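# Remove a staple stick and set it down legs-down

## Task

Lift a single stick of staples out of the staple box and put it on the table with its legs pointing down, far enough from both the box's tray and its sleeve that it clearly sits apart from them.

## Robot and tools

Robot: two arms, left_arm and right_arm, each ending in a two-finger parallel gripper. Their bases sit at left_arm (+0.044, +0.347, 0) m and right_arm (-0.017, -0.313, 0) m, both turned only slightly about z. A two-camera stand is fixed behind the arms. A loose object may occasionally get nudged by an outside push.

Frames: the scene frame has its origin on the table surface, centred between the nominal bases; +x points out over the table, +z up, and left_arm is on the +y side (image left and right do not match arm names). Reported hand positions (metres) and quaternions (wxyz) are in this frame and can be off by a few centimetres, worse at long reach. Motion offsets, by contrast, run along the axes of each arm's current Hand target. On a gripper, fingers extend along its +z and spread along its y. end_effector_position is the point between the pads, roughly 1 cm short of the fingertips.

Row layout (shared by execute_actions and move): 14 numbers, each in [-1, 1]: dx, dy, dz, rx, ry, rz, opening for left_arm, then the same seven for right_arm. Both arms always appear, even if one stays still. The six pose numbers are an offset, not a pose: they are measured from that arm's Hand target at the moment the action or move begins, in the Hand target's own axes. Scale: 1.0 equals 0.6 m for dx, dy, dz and 180 degrees for rx, ry, rz, which together form a single rotation vector. Opening is absolute: +1 fully open (0.094 m), -1 closed. Sending six zeros re-commands the current Hand target; to keep a gripper as it is, repeat its present opening, because 0 means half open.

execute_actions: actions is a list of actions; each action is a list of up to 15 rows, one per 1/30 s step, and a short action holds its final row for the remaining steps. Every row counts from the start-of-action pose, not from the preceding row, while each new action starts from the updated Hand target, so repeating an offset keeps moving. cameras picks views by name; images appear only for an empty actions list or when requested. An empty list also shows fields other results may drop.

move: target is one 14-number row or a list of up to 15 rows, all offsets from the same starting Hand targets. Paths are straight and finish together, taking at least 0.5 s and at most 10 s. speed is top path speed in m/s, 0.002 to 2.9 (default 0.25), one value or one per target; rotation is capped at twice that in rad/s. blend (m) rounds corners of a list; 0 stops at each point. opening_speed (per second on the -1..+1 scale, at least 0.2) ramps the fingers; use it slow for fragile parts. grip_force is newtons per pad, 10 to 50 (full), one value or one per arm, and persists; lower forces close slowly. blocking=false returns early while motion continues. The result adds a "move:" line naming the ending (done, off_target, moving, held, fault) and any limits (paced = pose clipped, held = steps withheld). Moves avoid nothing, neither objects nor the other arm; faster moves lag and overshoot more and hit harder. Steer paths around an arm's own base rather than near it.

wait: seconds from 0 to 10; arms keep their last command, a running move continues. stop: brakes a running move; braking needs distance. zoom_image: camera (cam_head_left, cam_head_right, cam_high, cam_low, cam_left_wrist, cam_right_wrist) and region [x0, y0, x1, y1] in pixels, at most 504 by 504, from that camera's newest image. finished_scene: scene is the current scene's number; it ends the scene irreversibly, so the stick must stay placed without the robot.

Reading results: Hand target is the last commanded pose after clipping; the gripper often rests a few centimetres short from friction and weight, which is not evidence of contact. Re-sending zeros asks for it again; if still short, add the gap as an offset. Each step the commanded orientation is limited to 40 degrees from the measured one. grip_measured uses the opening scale; it reads a little wide when empty and narrower than a squeezed part. grip_effort_nm is gripper motor effort (negative closing) and only hints at a grasp. Joint torques include gravity, have offsets and noise; the first three wrap at ±28 N m. Joint velocities "within noise" means the arm is still. Joint ranges: waist -2.618 to 3.054, shoulder and elbow 0 to 3.142 (elbow straight at 2.901), wrist pitch and yaw ±1.571, wrist roll ±2.094 rad.

Avoid: anything leaving the table, dropping the stick or releasing it while moving, fast impacts with fixed or heavy items, long presses into surfaces (a blocked arm keeps pushing until re-commanded back past its gripper), grippers or wrist cameras touching each other, one gripper closing on the other's fingers, and strain on camera cables. Holding loads or stretched poses heats motors: MOTOR HOT appears at 75 °C, at 90 °C the arm folds and idles for good, and at 100 °C it goes limp.

Each tool is called after ">>>" by a JSON object that holds its "name" and its "arguments".

## Session

>>> {"name": "execute_actions", "arguments": {"actions": []}}

>>> {"name": "zoom_image", "arguments": {"camera": "cam_head_right", "region": [420, 280, 580, 400]}}

>>> {"name": "zoom_image", "arguments": {"camera": "cam_head_left", "region": [420, 260, 620, 400]}}

Scene clock: 0.00 s.
left_arm: end_effector_position=(+0.4481, +0.3619, +0.1128) grip_measured=+1.000 grip_effort_nm=n/a end_effector_quat_wxyz=(+0.600, +0.012, +0.799, +0.021) | right_arm: end_effector_position=(+0.3779, -0.3457, +0.1248) grip_measured=+1.000 grip_effort_nm=n/a end_effector_quat_wxyz=(+0.619, +0.081, +0.779, -0.055)
Joint positions: left_arm=[-0.012 1.531 0.376 0.873 0.024 0.058 0.094] | right_arm=[-0.012 1.494 0.34 0.921 0.186 0.058 0.094]
Joint velocities: within noise
Joint torques (N m): no reading
Heat: left arm: 31 °C; right arm: 31 °C.
Hand target: left_arm +0.4488, +0.3619, +0.1149; +0.602, +0.012, +0.798, +0.021 | right_arm +0.3807, -0.3458, +0.1343; +0.630, +0.082, +0.770, -0.055
Tool commands: left_gripper/opening=+1.0 right_gripper/opening=+1.0
camera_calibration:
cam_left_wrist: T_world_to_cam=[[-0.00298239, -0.998075, -0.0619524, 0.369443], [-0.663699, 0.0483161, -0.746438, 0.402439], [0.747994, 0.0388916, -0.662565, -0.183476], [0, 0, 0, 1]] pos_world=[0.405439, 0.356423, 0.201719]
cam_right_wrist: T_world_to_cam=[[-0.209665, -0.977647, -0.0157429, -0.256371], [-0.611885, 0.143748, -0.777775, 0.416153], [0.762652, -0.153439, -0.628346, -0.172318], [0, 0, 0, 1]] pos_world=[0.332304, -0.336902, 0.211362]

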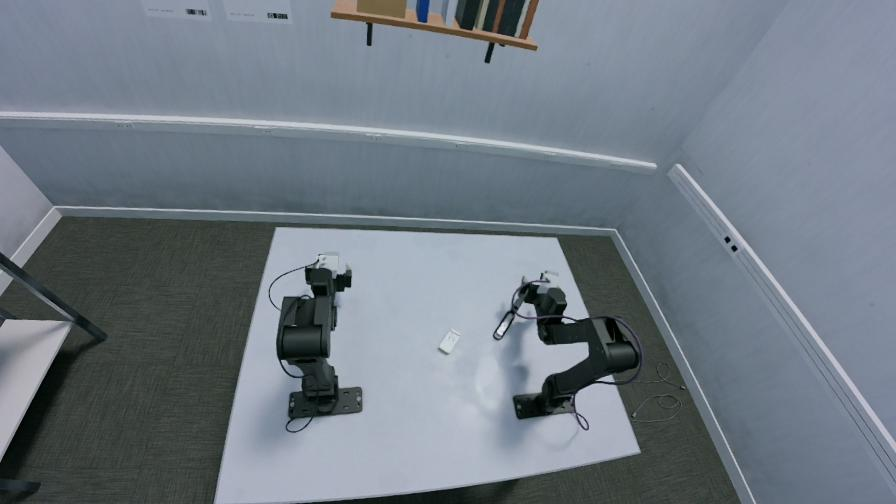

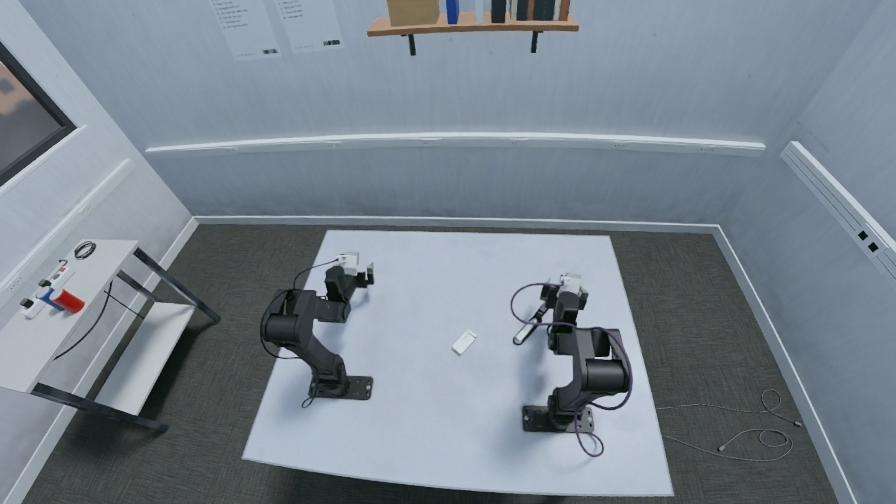

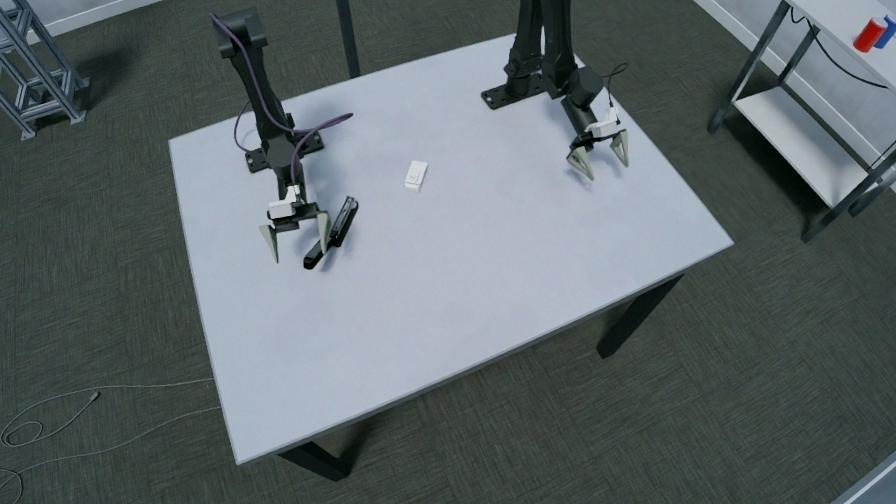

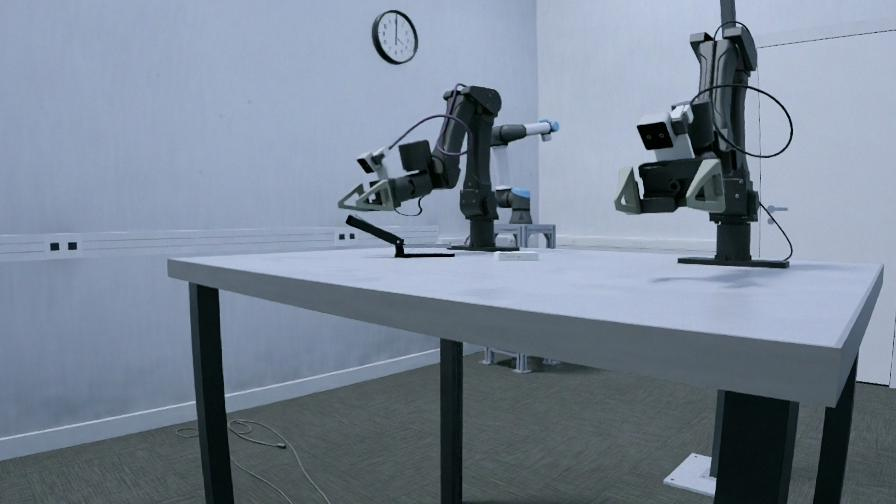

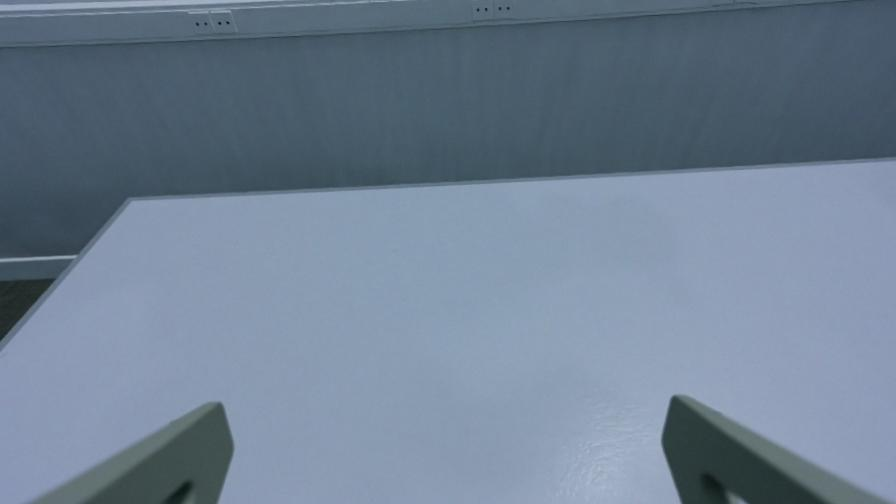

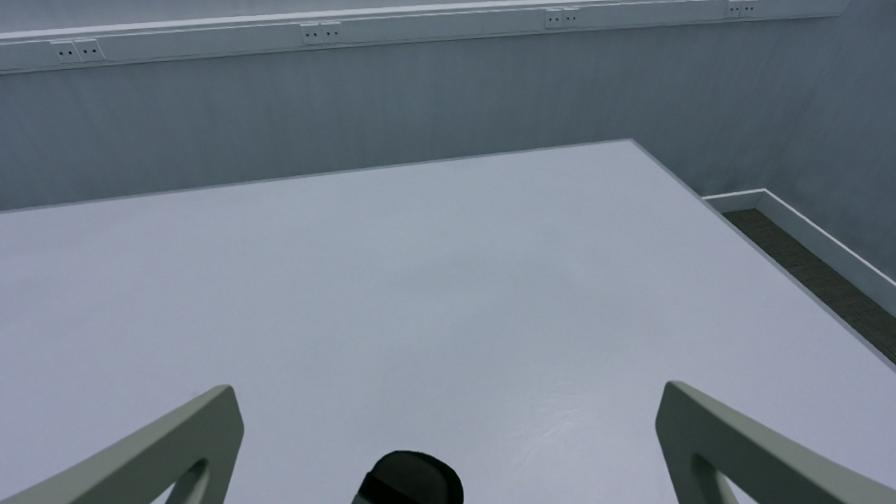

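Scaled by 3.150 from the camera's 896x504 image, which has a finer 1280x720 frame.

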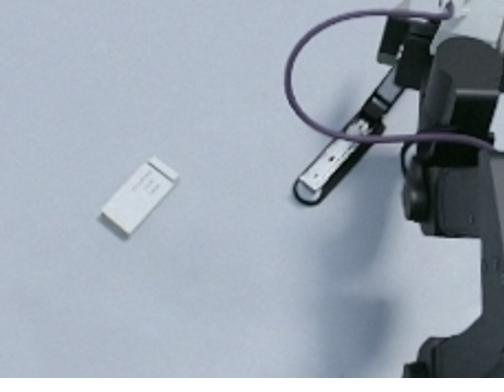

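Scaled by 2.520 from the camera's 896x504 image, which has a finer 1280x720 frame.

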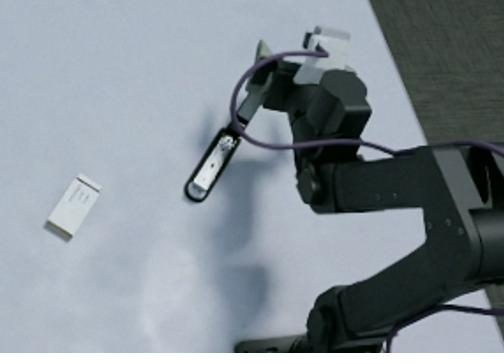

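>>> {"name": "move", "arguments": {"target": [[0.0368,-0.145,-0.1145,0.0494,0.0375,0.0248,0.2,-0.1632,0.0031,-0.0332,0,0,0,0.05],[0.1473,-0.5798,-0.4578,0.1977,0.1498,0.0991,0.2,0.1125,0.3957,-0.2288,0.0907,0.5337,0.1488,0.05]], "speed": 0.4, "blend": [0.04,0], "cameras": ["cam_left_wrist","cam_right_wrist","cam_head_right"]}}

Scene clock: 67.10 s.
left_arm: end_effector_position=(+0.1639, +0.0129, +0.0922) grip_measured=+0.202 grip_effort_nm=-0.10 end_effector_quat_wxyz=(+0.369, +0.303, +0.867, -0.141) | right_arm: end_effector_position=(+0.2814, -0.0886, +0.0940) grip_measured=+0.053 grip_effort_nm=-0.17 end_effector_quat_wxyz=(-0.161, +0.327, +0.930, +0.052)
Joint positions: left_arm=[-1.552 1.42 0.743 -0.258 -0.543 -0.639 0.056] | right_arm=[0.484 2.095 1.801 -1.422 -0.308 1.148 0.049]
Joint torques (N m): left_arm=[-0.5 -4.04 8.64 1.17 -0.25 -0.05] | right_arm=[0.62 -9.65 8.27 0.02 -0.28 0.07]
Heat: left arm: 37 °C; right arm: 34 °C.
Hand target: left_arm +0.1624, +0.0132, +0.0887; +0.360, +0.308, +0.871, -0.128 | right_arm +0.2819, -0.0834, +0.1001; -0.164, +0.328, +0.929, +0.058
Off the commanded pose: left_arm 0.004 m, 2 deg | right_arm 0.008 m, 1 deg.
move: done
camera_calibration:
cam_left_wrist: T_world_to_cam=[[-0.641014, -0.767405, 0.0138104, 0.113544], [-0.719306, 0.594364, -0.359624, 0.181748], [0.267769, -0.240458, -0.932995, 0.136268], [0, 0, 0, 1]] pos_world=[0.167028, 0.0118767, 0.19093]
cam_right_wrist: T_world_to_cam=[[-0.624184, -0.780887, 0.0246981, 0.104509], [-0.539274, 0.453499, 0.709593, 0.163452], [-0.565313, 0.429598, -0.704178, 0.353895], [0, 0, 0, 1]] pos_world=[0.35344, -0.144548, 0.13064]
Images, in order (width x height): cam_head_right 896x504, cam_left_wrist 896x504, cam_right_wrist 896x504.

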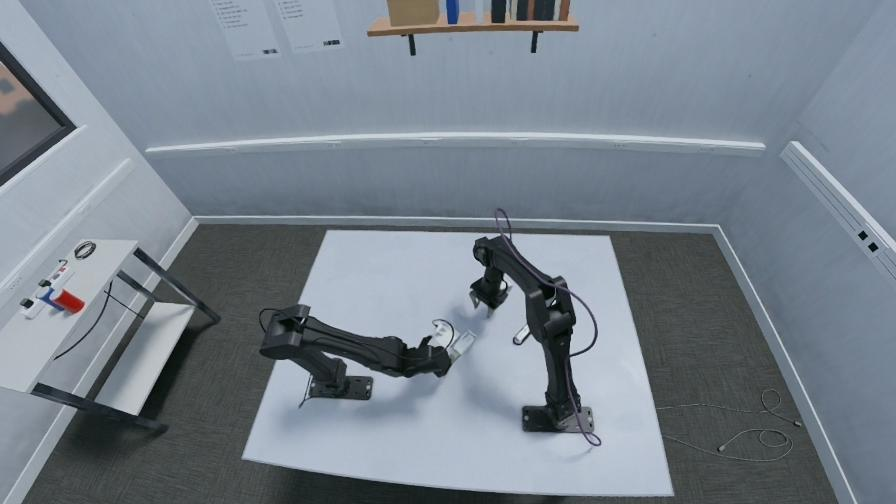

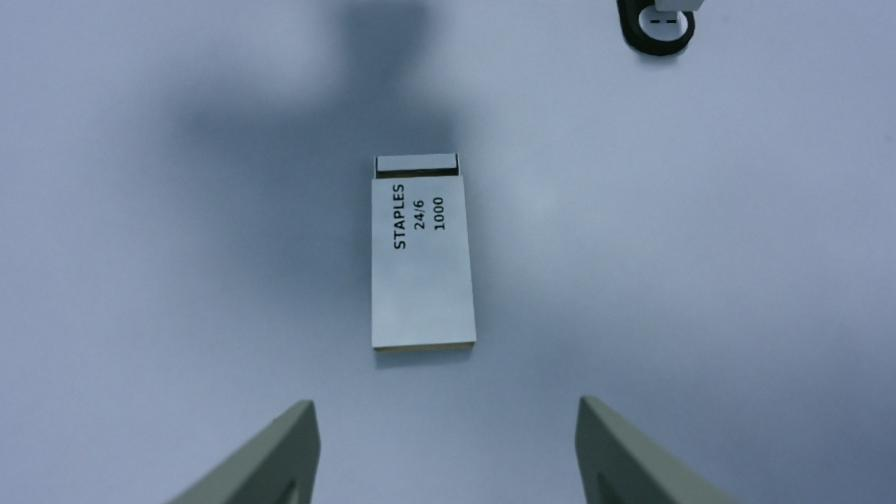

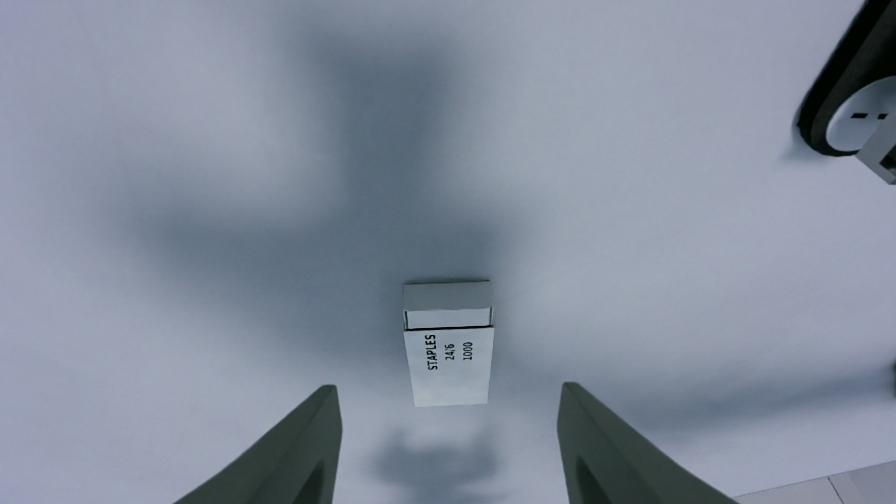

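>>> {"name": "move", "arguments": {"target": [[0.0118,0.0133,0.1410,-0.0078,0,-0.0079,0.2,0.0712,-0.0055,0.1058,0.0032,0,-0.0088,0.05],[0.0118,0.0133,0.1410,-0.0078,0,-0.0079,-0.195,0.0712,-0.0055,0.1058,0.0032,0,-0.0088,0.05]], "speed": 0.15, "grip_force": [30,25], "cameras": ["cam_left_wrist","cam_right_wrist"]}}

Scene clock: 124.97 s.
left_arm: end_effector_position=(+0.2072, -0.0077, +0.0249) grip_measured=-0.191 grip_effort_nm=-0.24 end_effector_quat_wxyz=(+0.358, +0.295, +0.878, -0.115) | right_arm: end_effector_position=(+0.2293, -0.0503, +0.0425) grip_measured=+0.053 grip_effort_nm=-0.17 end_effector_quat_wxyz=(-0.173, +0.313, +0.933, +0.035)
Joint positions: left_arm=[-1.414 1.716 0.743 0.031 -0.479 -0.55 0.038] | right_arm=[0.642 2.071 1.552 -1.194 -0.327 1.276 0.049]
Joint torques (N m): left_arm=[0.27 -5.71 6.52 1.99 -0.25 0.06] | right_arm=[-0.05 -13.12 5.24 0.33 -0.25 0.08]
Heat: left arm: 35 °C; right arm: 33 °C.
Hand target: left_arm +0.2100, -0.0150, +0.0236; +0.362, +0.293, +0.876, -0.121 | right_arm +0.2315, -0.0471, +0.0551; -0.165, +0.314, +0.933, +0.056
Off the commanded pose: left_arm 0.008 m, 1 deg | right_arm 0.013 m, 3 deg.
grip_force (N): 30, 25
move: off_target (right_arm)
camera_calibration:
cam_left_wrist: T_world_to_cam=[[-0.611732, -0.790899, -0.0162216, 0.121014], [-0.745906, 0.583518, -0.321139, 0.205348], [0.263454, -0.184351, -0.946893, 0.0586336], [0, 0, 0, 1]] pos_world=[0.211751, -0.0133058, 0.123428]
cam_right_wrist: T_world_to_cam=[[-0.595222, -0.801461, 0.0580552, 0.0941182], [-0.532631, 0.447601, 0.718303, 0.152331], [-0.601677, 0.396627, -0.693304, 0.277917], [0, 0, 0, 1]] pos_world=[0.304374, -0.102981, 0.077797]
Images, in order (width x height): cam_left_wrist 896x504, cam_right_wrist 896x504.

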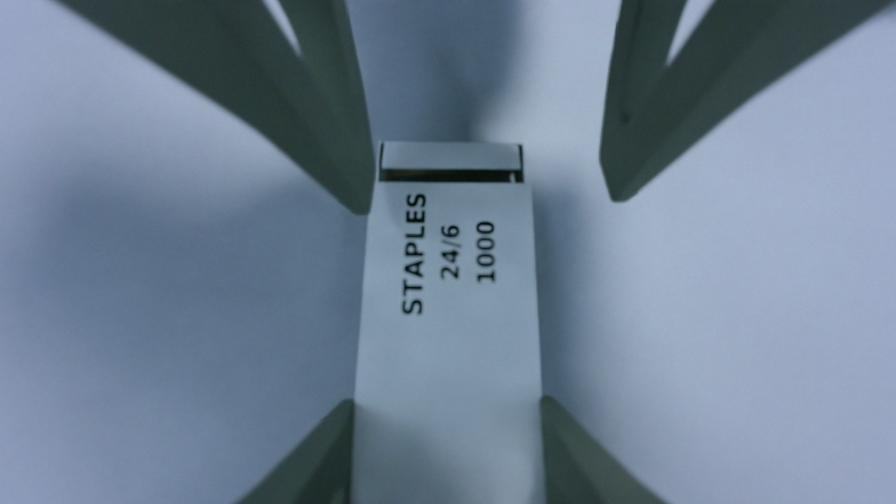

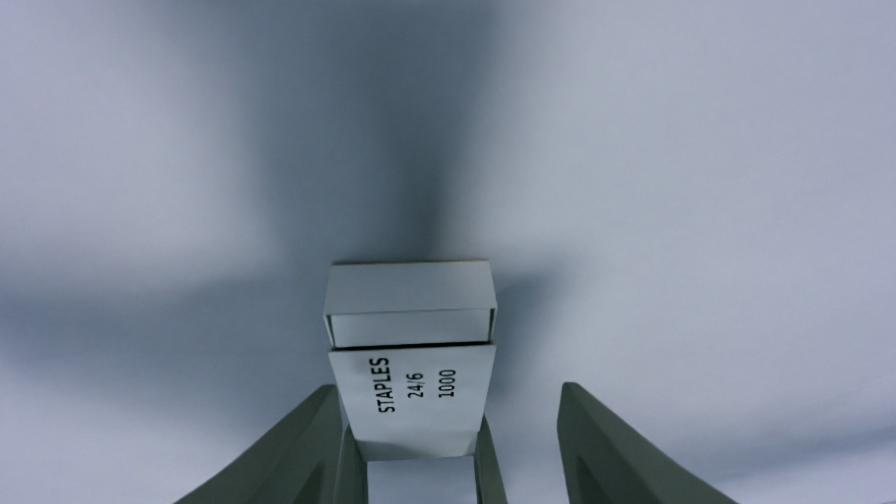

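>>> {"name": "move", "arguments": {"target": [[0,0,0,0,0,0,-0.195,0,0.0133,0,0,0,0,0.05],[0,0,0,0,0,0,-0.195,-0.0108,0.0133,0.0298,0,0,0,0.05]], "speed": 0.06, "cameras": ["cam_right_wrist"]}}

Scene clock: 150.10 s.
left_arm: end_effector_position=(+0.2072, -0.0077, +0.0249) grip_measured=-0.191 grip_effort_nm=-0.24 end_effector_quat_wxyz=(+0.358, +0.295, +0.878, -0.115) | right_arm: end_effector_position=(+0.2380, -0.0437, +0.0395) grip_measured=+0.053 grip_effort_nm=-0.17 end_effector_quat_wxyz=(-0.160, +0.312, +0.935, +0.054)
Joint positions: left_arm=[-1.414 1.716 0.743 0.031 -0.479 -0.55 0.038] | right_arm=[0.642 2.071 1.545 -1.139 -0.327 1.283 0.049]
Joint torques (N m): left_arm=[0.1 -5.78 6.49 2 -0.2 0.09] | right_arm=[0.54 -8.95 5.35 0.44 -0.24 0.08]
Heat: left arm: 35 °C; right arm: 37 °C.
Hand target: left_arm +0.2100, -0.0150, +0.0236; +0.362, +0.293, +0.876, -0.121 | right_arm +0.2364, -0.0407, +0.0361; -0.165, +0.314, +0.933, +0.056
Off the commanded pose: left_arm 0.008 m, 1 deg | right_arm 0.005 m, 1 deg.
grip_force (N): 30, 25
move: done
camera_calibration:
cam_right_wrist: T_world_to_cam=[[-0.601426, -0.798799, 0.014389, 0.108094], [-0.556133, 0.431515, 0.710289, 0.1614], [-0.573587, 0.419184, -0.703763, 0.27316], [0, 0, 0, 1]] pos_world=[0.311452, -0.0978053, 0.0760445]
Images, in order (width x height): cam_right_wrist 896x504.

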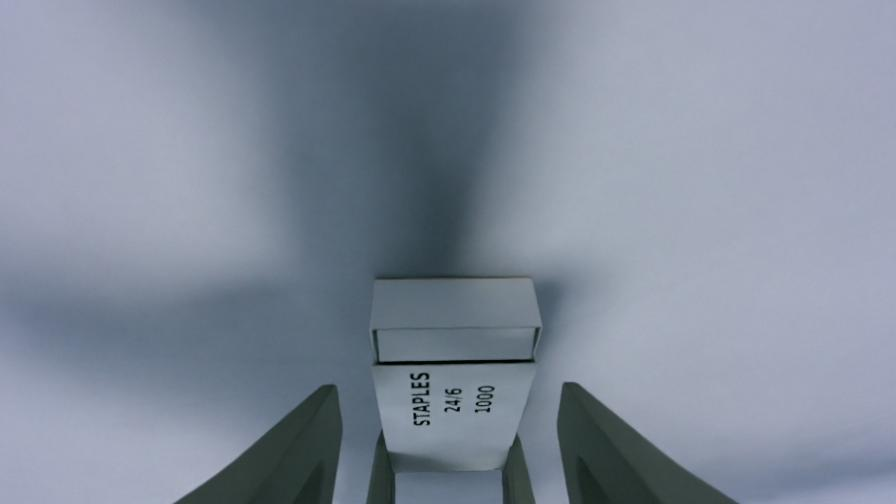

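>>> {"name": "move", "arguments": {"target": [0,0,0,0,0,0,-0.195,-0.009,-0.0017,0.0323,0,0,0,0.05], "speed": 0.06}}

Scene clock: 159.93 s.
left_arm: end_effector_position=(+0.2072, -0.0077, +0.0249) grip_measured=-0.191 grip_effort_nm=-0.24 end_effector_quat_wxyz=(+0.358, +0.295, +0.878, -0.115) | right_arm: end_effector_position=(+0.2368, -0.0446, +0.0187) grip_measured=+0.053 grip_effort_nm=-0.17 end_effector_quat_wxyz=(-0.161, +0.314, +0.934, +0.053)
Joint positions: left_arm=[-1.414 1.716 0.743 0.031 -0.479 -0.55 0.038] | right_arm=[0.642 2.092 1.491 -1.065 -0.327 1.286 0.049]
Joint torques (N m): left_arm=[0.29 -5.81 6.5 2.01 -0.23 0.08] | right_arm=[0.84 -9.09 5.31 0.43 -0.25 0.08]
Heat: left arm: 35 °C; right arm: 36 °C.
Hand target: left_arm +0.2100, -0.0150, +0.0236; +0.362, +0.293, +0.876, -0.121 | right_arm +0.2345, -0.0406, +0.0160; -0.165, +0.314, +0.933, +0.056
Off the commanded pose: left_arm 0.008 m, 1 deg | right_arm 0.005 m, 1 deg.
grip_force (N): 30, 25
move: done

>>> {"name": "move", "arguments": {"target": [[0,0,0,0,0,0,-0.195,0,0,0,0,0,0,-0.28],[0,0,0,0,0,0,-0.195,-0.2193,0,-0.0798,0,0,0,-0.28]], "speed": 0.07, "cameras": ["cam_right_wrist","cam_left_wrist"]}}

Scene clock: 179.10 s.
left_arm: end_effector_position=(+0.2130, -0.0177, +0.0342) grip_measured=-0.193 grip_effort_nm=-0.10 end_effector_quat_wxyz=(+0.373, +0.283, +0.873, -0.137) | right_arm: end_effector_position=(+0.3397, -0.1198, +0.0199) grip_measured=-0.201 grip_effort_nm=-0.59 end_effector_quat_wxyz=(-0.174, +0.316, +0.931, +0.065)
Joint positions: left_arm=[-1.405 1.716 0.746 0.09 -0.479 -0.547 0.038] | right_arm=[0.343 2.331 1.878 -1.313 -0.319 0.976 0.038]
Joint torques (N m): left_arm=[-0.57 -5.91 6.27 1.44 -0.22 0.01] | right_arm=[-0.57 -10 7.56 0.09 0.1 -0.08]
Heat: left arm: 34 °C; right arm: 33 °C.
Hand target: left_arm +0.2101, -0.0150, +0.0237; +0.362, +0.293, +0.876, -0.121 | right_arm +0.3460, -0.1253, +0.0160; -0.165, +0.314, +0.933, +0.056
Off the commanded pose: left_arm 0.011 m, 3 deg | right_arm 0.009 m, 2 deg.
grip_force (N): 30, 25
move: off_target (left_arm)
camera_calibration:
cam_left_wrist: T_world_to_cam=[[-0.606544, -0.794778, 0.0208179, 0.114332], [-0.744469, 0.55857, -0.365739, 0.21924], [0.279053, -0.237335, -0.930485, 0.0592452], [0, 0, 0, 1]] pos_world=[0.216032, -0.0175313, 0.132931]
cam_right_wrist: T_world_to_cam=[[-0.609965, -0.792415, 0.00450354, 0.112574], [-0.537053, 0.417565, 0.732949, 0.256112], [-0.58268, 0.444654, -0.680269, 0.355331], [0, 0, 0, 1]] pos_world=[0.413257, -0.175738, 0.0534971]
Images, in order (width x height): cam_left_wrist 896x504, cam_right_wrist 896x504.

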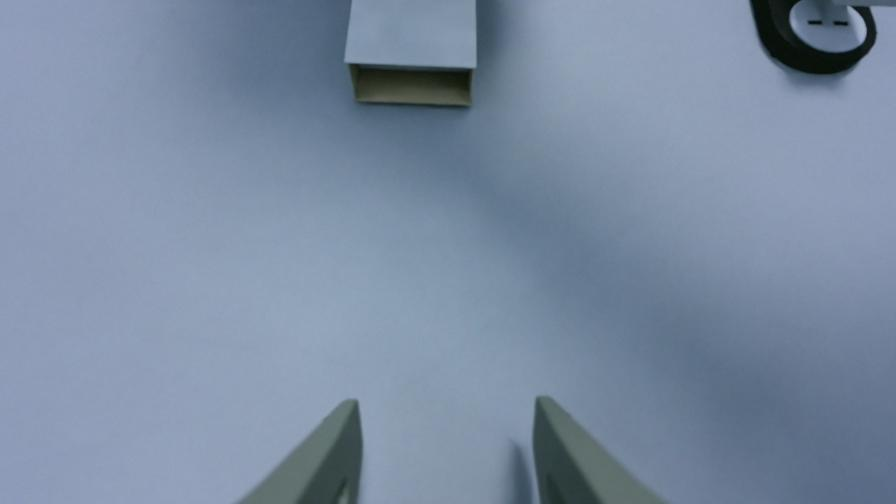

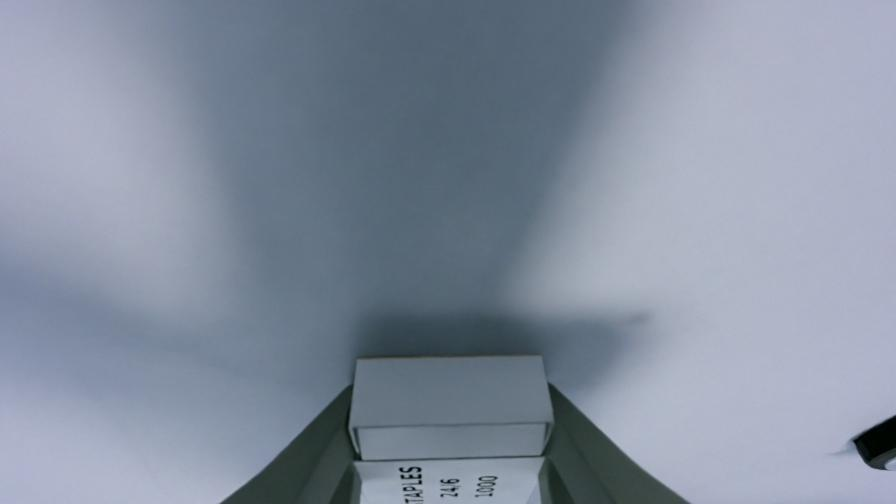

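>>> {"name": "move", "arguments": {"target": [-0.1428,0.0058,0.0393,0,0,0,0.2,0,0,0,0,0,0,-0.28], "speed": 0.15, "cameras": ["cam_left_wrist","cam_head_right"]}}

>>> {"name": "zoom_image", "arguments": {"camera": "cam_head_right", "region": [430, 270, 530, 370]}}

Scene clock: 217.37 s.
left_arm: end_effector_position=(+0.2742, -0.0601, +0.0820) grip_measured=+0.198 grip_effort_nm=0.08 end_effector_quat_wxyz=(+0.379, +0.282, +0.870, -0.142) | right_arm: end_effector_position=(+0.3397, -0.1199, +0.0199) grip_measured=-0.201 grip_effort_nm=-0.59 end_effector_quat_wxyz=(-0.174, +0.316, +0.931, +0.065)
Joint positions: left_arm=[-1.261 1.794 1.05 -0.068 -0.386 -0.421 0.056] | right_arm=[0.343 2.331 1.878 -1.314 -0.319 0.976 0.038]
Joint torques (N m): left_arm=[0.13 -6.71 8.46 1.4 -0.15 0.13] | right_arm=[-0.54 -9.96 7.51 0.08 0.1 -0.09]
Heat: left arm: 33 °C; right arm: 35 °C.
Hand target: left_arm +0.2739, -0.0587, +0.0675; +0.362, +0.293, +0.876, -0.121 | right_arm +0.3461, -0.1253, +0.0160; -0.165, +0.314, +0.933, +0.056
Off the commanded pose: left_arm 0.015 m, 3 deg | right_arm 0.009 m, 1 deg.
grip_force (N): 30, 25
move: off_target (left_arm)
camera_calibration:
cam_left_wrist: T_world_to_cam=[[-0.60946, -0.792429, 0.0248128, 0.117316], [-0.738942, 0.556426, -0.37994, 0.305574], [0.287268, -0.249893, -0.924678, 0.0730405], [0, 0, 0, 1]] pos_world=[0.276319, -0.058813, 0.180728]
Images, in order (width x height): cam_head_right 896x504, cam_left_wrist 896x504.

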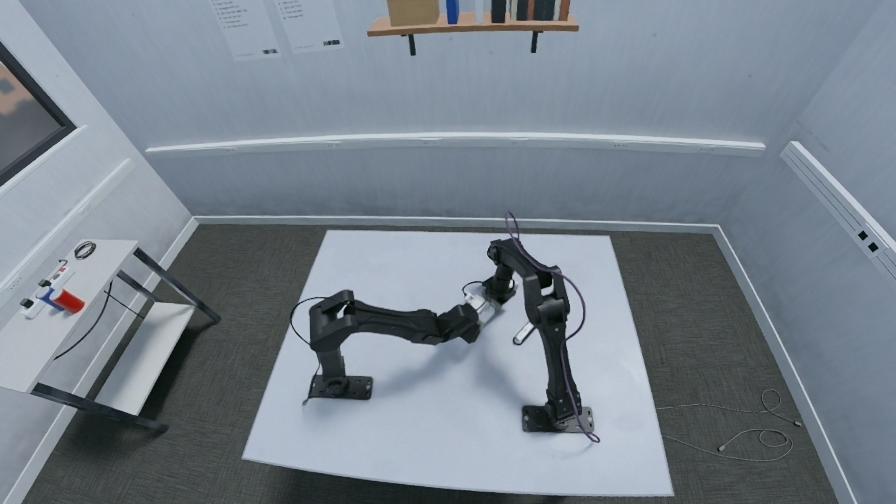

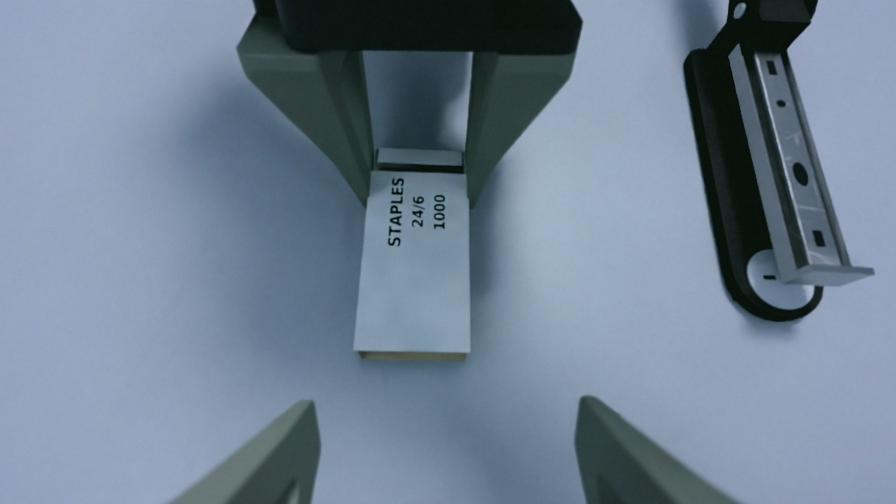

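Scaled by 5.040 from the camera's 896x504 image, which has a finer 1280x720 frame.

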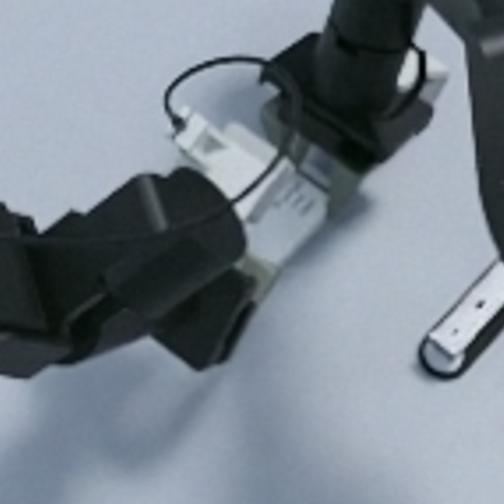

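>>> {"name": "move", "arguments": {"target": [[-0.0127,0.0178,0.1160,0,0,0,0.2,0,0,0,0,0,0,-0.28],[-0.0127,0.0178,0.1160,0,0,0,-0.21,0,0,0,0,0,0,-0.28],[-0.0127,0.0178,0.1160,0,0,0,-0.21,0,0,0,0,0,0,0.0],[-0.0127,0.0178,0.1160,0,0,0,-0.21,-0.0078,0,-0.0029,0,0,0,0.0]], "speed": 0.12, "cameras": ["cam_left_wrist","cam_right_wrist"]}}

Scene clock: 254.40 s.
left_arm: end_effector_position=(+0.3151, -0.0774, +0.0276) grip_measured=-0.202 grip_effort_nm=-0.44 end_effector_quat_wxyz=(+0.352, +0.298, +0.878, -0.123) | right_arm: end_effector_position=(+0.3435, -0.1233, +0.0194) grip_measured=-0.003 grip_effort_nm=0.13 end_effector_quat_wxyz=(-0.173, +0.314, +0.931, +0.064)
Joint positions: left_arm=[-1.169 2.024 1.171 -0.004 -0.305 -0.344 0.037] | right_arm=[0.333 2.344 1.899 -1.326 -0.315 0.963 0.047]
Joint torques (N m): left_arm=[0.53 -8.66 8.18 2.1 -0.29 0.1] | right_arm=[-0.57 -10.03 7.54 0.09 0.06 -0.04]
Heat: left arm: 35 °C; right arm: 36 °C.
Hand target: left_arm +0.3239, -0.0831, +0.0237; +0.362, +0.293, +0.876, -0.121 | right_arm +0.3499, -0.1284, +0.0160; -0.165, +0.314, +0.933, +0.056
Off the commanded pose: left_arm 0.011 m, 1 deg | right_arm 0.009 m, 1 deg.
grip_force (N): 30, 25
move: off_target (left_arm); target 2's new opening was sent with left_arm's hand 0.012 m and 1 deg from that target
camera_calibration:
cam_left_wrist: T_world_to_cam=[[-0.62173, -0.783231, 0.000289749, 0.135147], [-0.742991, 0.58967, -0.316629, 0.326877], [0.247823, -0.197073, -0.948549, 0.0239064], [0, 0, 0, 1]] pos_world=[0.320967, -0.0821869, 0.126136]
cam_right_wrist: T_world_to_cam=[[-0.606754, -0.794872, 0.00523901, 0.110748], [-0.539201, 0.416417, 0.732024, 0.260585], [-0.584047, 0.441334, -0.681259, 0.358796], [0, 0, 0, 1]] pos_world=[0.417258, -0.17883, 0.0530989]
Images, in order (width x height): cam_left_wrist 896x504, cam_right_wrist 896x504.

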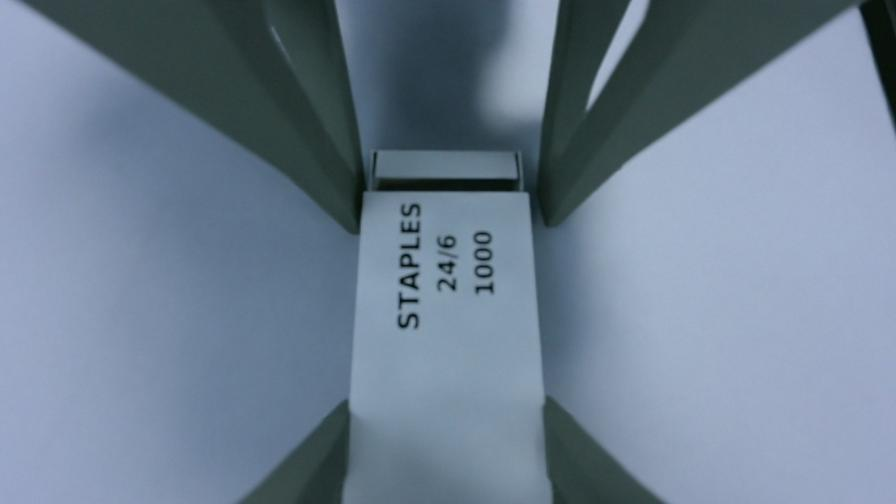

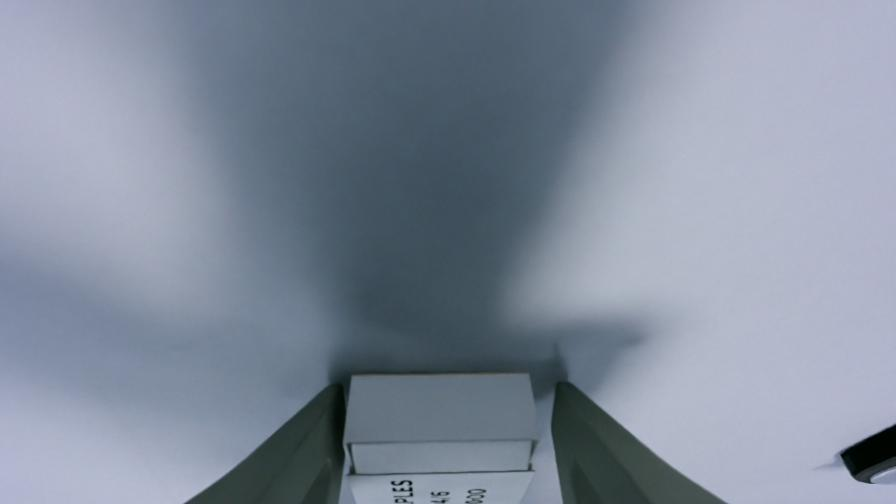

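>>> {"name": "move", "arguments": {"target": [[0,0,0,0,0,0,-0.22,-0.0125,0,-0.0046,0,0,0,0.0],[0,0,0,0,0,0,-0.22,-0.0125,0,-0.0046,0,0,0,-0.28]], "speed": 0.08, "cameras": ["cam_left_wrist","cam_right_wrist"]}}

Scene clock: 270.23 s.
left_arm: end_effector_position=(+0.3152, -0.0773, +0.0276) grip_measured=-0.213 grip_effort_nm=-0.67 end_effector_quat_wxyz=(+0.353, +0.298, +0.878, -0.123) | right_arm: end_effector_position=(+0.3514, -0.1280, +0.0195) grip_measured=-0.217 grip_effort_nm=-0.54 end_effector_quat_wxyz=(-0.171, +0.314, +0.932, +0.065)
Joint positions: left_arm=[-1.169 2.024 1.171 -0.004 -0.306 -0.344 0.037] | right_arm=[0.317 2.365 1.937 -1.342 -0.311 0.947 0.037]
Joint torques (N m): left_arm=[0.51 -8.55 8.02 2.11 -0.28 0.06] | right_arm=[-0.51 -10.19 7.58 0.05 0.07 -0.05]
Heat: left arm: 37 °C; right arm: 35 °C.
Hand target: left_arm +0.3239, -0.0831, +0.0237; +0.362, +0.293, +0.876, -0.121 | right_arm +0.3564, -0.1333, +0.0160; -0.165, +0.315, +0.933, +0.056
Off the commanded pose: left_arm 0.011 m, 1 deg | right_arm 0.008 m, 1 deg.
grip_force (N): 30, 25
move: off_target (left_arm)
camera_calibration:
cam_left_wrist: T_world_to_cam=[[-0.621352, -0.783531, -0.000185004, 0.135201], [-0.743107, 0.58937, -0.316914, 0.326941], [0.248421, -0.196778, -0.948454, 0.0237216], [0, 0, 0, 1]] pos_world=[0.321067, -0.0820874, 0.126136]
cam_right_wrist: T_world_to_cam=[[-0.607259, -0.794503, 0.00116633, 0.112038], [-0.542928, 0.416044, 0.729477, 0.268032], [-0.580057, 0.442348, -0.684004, 0.364269], [0, 0, 0, 1]] pos_world=[0.424855, -0.183632, 0.0535074]
Images, in order (width x height): cam_left_wrist 896x504, cam_right_wrist 896x504.

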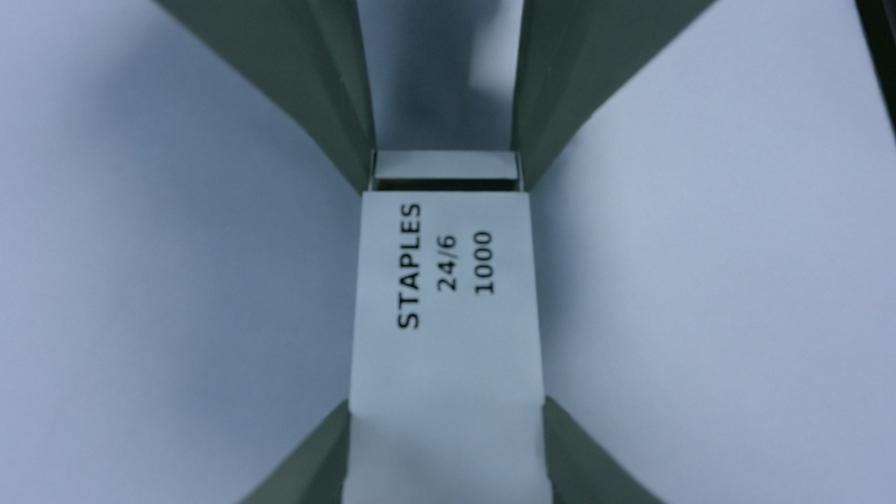

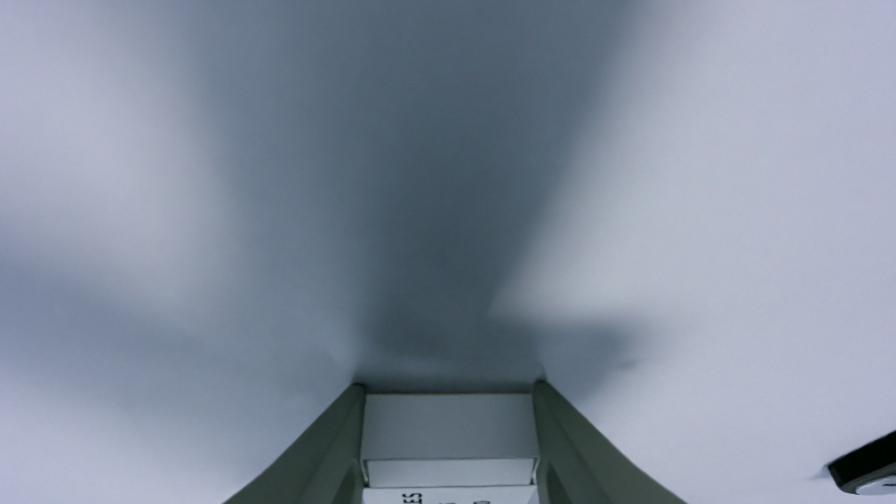

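>>> {"name": "move", "arguments": {"target": [[0,0,0,0,0,0,-0.21,0,0,0,0,0,0,-0.3],[0,0,0,0,0,0,-0.21,-0.2036,0,-0.0741,0,0,0,-0.3]], "speed": 0.07, "grip_force": [30,35], "cameras": ["cam_left_wrist","cam_right_wrist"]}}

Scene clock: 278.73 s.
left_arm: end_effector_position=(+0.3604, -0.0803, +0.0539) grip_measured=-0.209 grip_effort_nm=-0.67 end_effector_quat_wxyz=(+0.426, +0.259, +0.858, -0.123) | right_arm: end_effector_position=(+0.4139, -0.1295, +0.0324) grip_measured=-0.228 grip_effort_nm=-0.77 end_effector_quat_wxyz=(-0.191, +0.290, +0.925, +0.150)
Joint positions: left_arm=[-1.12 2.045 1.196 0.136 -0.383 -0.3 0.037] | right_arm=[0.219 2.662 2.501 -1.602 -0.455 0.794 0.036]
Joint torques (N m): left_arm=[-4 -11.14 5.2 0.79 0.54 -0.43] | right_arm=[-11.45 -11.07 10.88 0.48 1.52 -0.12]
Heat: left arm: 37 °C; right arm: 35 °C.
Hand target: left_arm +0.3238, -0.0830, +0.0235; +0.362, +0.293, +0.876, -0.121 | right_arm +0.4598, -0.2118, +0.0159; -0.165, +0.314, +0.933, +0.056
Off the commanded pose: left_arm 0.047 m, 9 deg | right_arm 0.096 m, 12 deg.
joint read past its limit (right arm) — joint 4 (wrist pitch), lower limit.
joint sent to its limit (right arm) — joint 4 (wrist pitch), lower limit. The joint targets are off in position and orientation.
grip_force (N): 30, 35
move: off_target (left_arm, right_arm)
camera_calibration:
cam_left_wrist: T_world_to_cam=[[-0.559572, -0.828565, -0.0189586, 0.136017], [-0.731801, 0.504701, -0.457979, 0.367342], [0.389034, -0.242398, -0.888761, -0.0207427], [0, 0, 0, 1]] pos_world=[0.353002, -0.0777271, 0.152378]
cam_right_wrist: T_world_to_cam=[[-0.595037, -0.789433, -0.150749, 0.149253], [-0.55939, 0.272128, 0.782962, 0.279681], [-0.577073, 0.550219, -0.603528, 0.420214], [0, 0, 0, 1]] pos_world=[0.487756, -0.189493, 0.0571316]
Images, in order (width x height): cam_left_wrist 896x504, cam_right_wrist 896x504.

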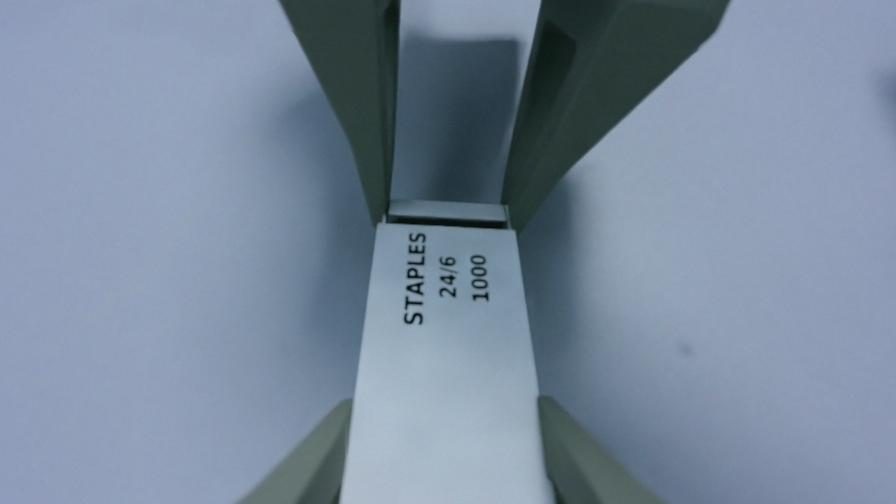

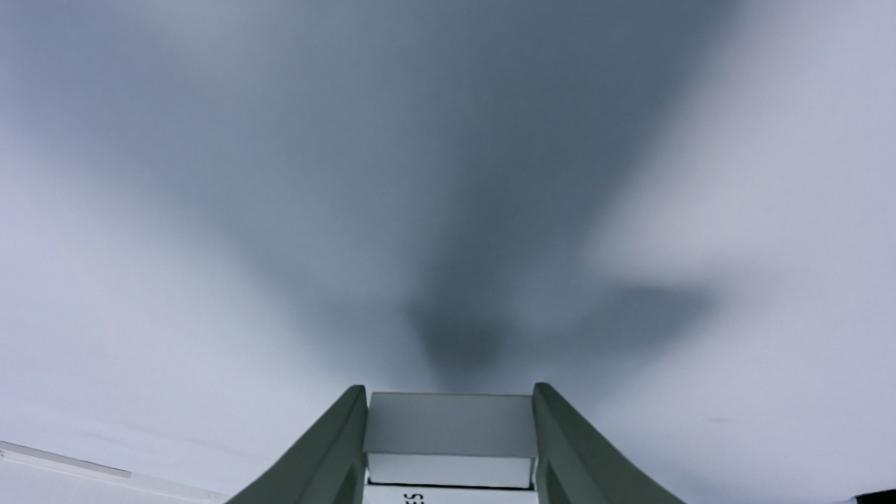

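>>> {"name": "move", "arguments": {"target": [0,0,0,0,0,0,-0.21,0.2036,0,0.0741,0,0,0,-0.3], "speed": 0.12, "cameras": ["cam_left_wrist"]}}

Scene clock: 291.80 s.
left_arm: end_effector_position=(+0.3290, -0.0904, +0.0387) grip_measured=-0.205 grip_effort_nm=-0.28 end_effector_quat_wxyz=(+0.380, +0.280, +0.870, -0.143) | right_arm: end_effector_position=(+0.3652, -0.1383, +0.0201) grip_measured=-0.228 grip_effort_nm=-0.77 end_effector_quat_wxyz=(-0.163, +0.323, +0.930, +0.070)
Joint positions: left_arm=[-1.16 2.045 1.196 0.066 -0.317 -0.347 0.037] | right_arm=[0.286 2.39 1.988 -1.356 -0.306 0.937 0.036]
Joint torques (N m): left_arm=[-0.54 -10.45 5.81 1.41 -0.18 0.13] | right_arm=[2.67 -12.23 3.63 0.18 0.03 0.03]
Heat: left arm: 35 °C; right arm: 37 °C.
Hand target: left_arm +0.3238, -0.0830, +0.0235; +0.362, +0.293, +0.876, -0.121 | right_arm +0.3562, -0.1332, +0.0159; -0.165, +0.314, +0.933, +0.056
Off the commanded pose: left_arm 0.018 m, 4 deg | right_arm 0.011 m, 2 deg.
grip_force (N): 30, 35
move: off_target (left_arm, right_arm)
camera_calibration:
cam_left_wrist: T_world_to_cam=[[-0.606948, -0.79427, 0.027376, 0.126766], [-0.740403, 0.552595, -0.382676, 0.346681], [0.28882, -0.252534, -0.923477, 0.00902226], [0, 0, 0, 1]] pos_world=[0.331018, -0.0886095, 0.137528]
Images, in order (width x height): cam_left_wrist 896x504.

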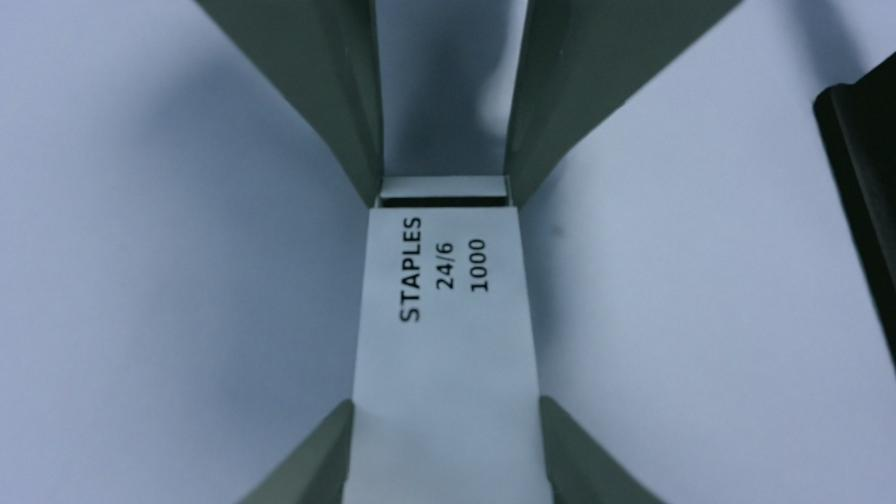

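>>> {"name": "move", "arguments": {"target": [[0,0,0,0,0,0,-0.2,0,0,0,0,0,0,-0.3],[0.1653,0,-0.1647,0,0,0,-0.2,0,0,0,0,0,0,-0.3]], "speed": 0.07, "cameras": ["cam_left_wrist","cam_right_wrist"]}}

Scene clock: 308.53 s.
left_arm: end_effector_position=(+0.2142, -0.0108, +0.0223) grip_measured=-0.198 grip_effort_nm=-0.13 end_effector_quat_wxyz=(+0.366, +0.293, +0.872, -0.137) | right_arm: end_effector_position=(+0.3427, -0.1234, +0.0189) grip_measured=-0.228 grip_effort_nm=-0.77 end_effector_quat_wxyz=(-0.199, +0.316, +0.925, +0.064)
Joint positions: left_arm=[-1.385 1.726 0.704 0.143 -0.448 -0.516 0.038] | right_arm=[0.321 2.39 1.961 -1.39 -0.345 0.946 0.036]
Joint torques (N m): left_arm=[-0.38 -10.48 3.93 1.16 -0.43 -0.1] | right_arm=[-0.87 -12.15 5.82 0.42 0.37 -0.03]
Heat: left arm: 34 °C; right arm: 37 °C.
Hand target: left_arm +0.2120, +0.0013, +0.0235; +0.362, +0.293, +0.876, -0.121 | right_arm +0.3563, -0.1331, +0.0159; -0.165, +0.314, +0.933, +0.056
Off the commanded pose: left_arm 0.012 m, 2 deg | right_arm 0.017 m, 4 deg.
grip_force (N): 30, 35
move: off_target (left_arm, right_arm)
camera_calibration:
cam_left_wrist: T_world_to_cam=[[-0.622851, -0.782145, 0.0174735, 0.124419], [-0.735896, 0.578148, -0.352423, 0.210086], [0.265543, -0.232366, -0.935678, 0.0525488], [0, 0, 0, 1]] pos_world=[0.218142, -0.0119368, 0.121034]
cam_right_wrist: T_world_to_cam=[[-0.608736, -0.793041, 0.0229504, 0.110814], [-0.499458, 0.405538, 0.765559, 0.244892], [-0.616427, 0.454561, -0.642956, 0.370052], [0, 0, 0, 1]] pos_world=[0.41788, -0.179644, 0.0479043]
Images, in order (width x height): cam_left_wrist 896x504, cam_right_wrist 896x504.

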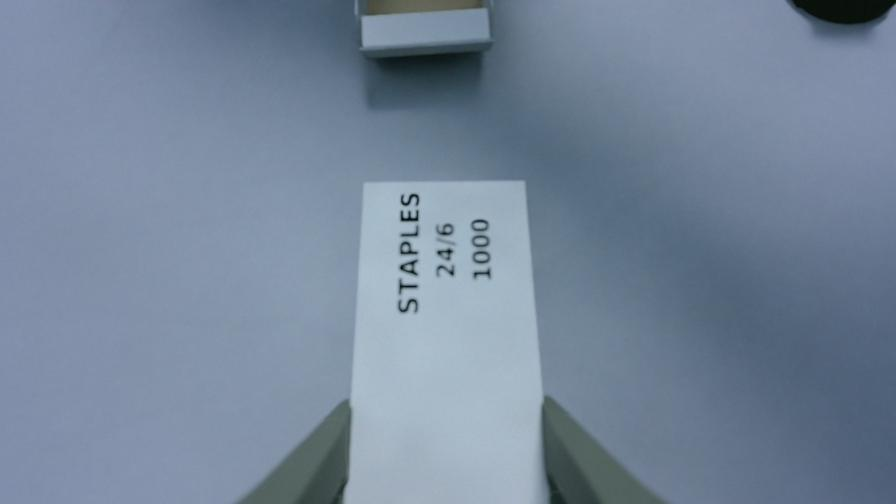

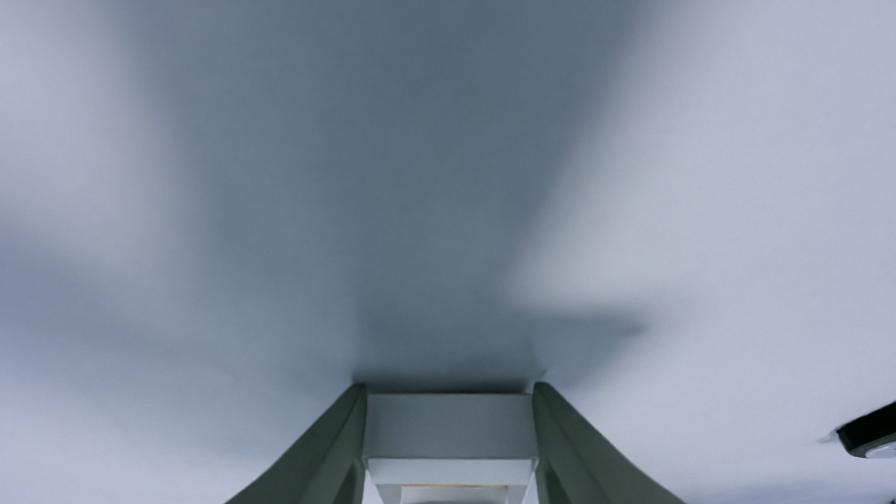

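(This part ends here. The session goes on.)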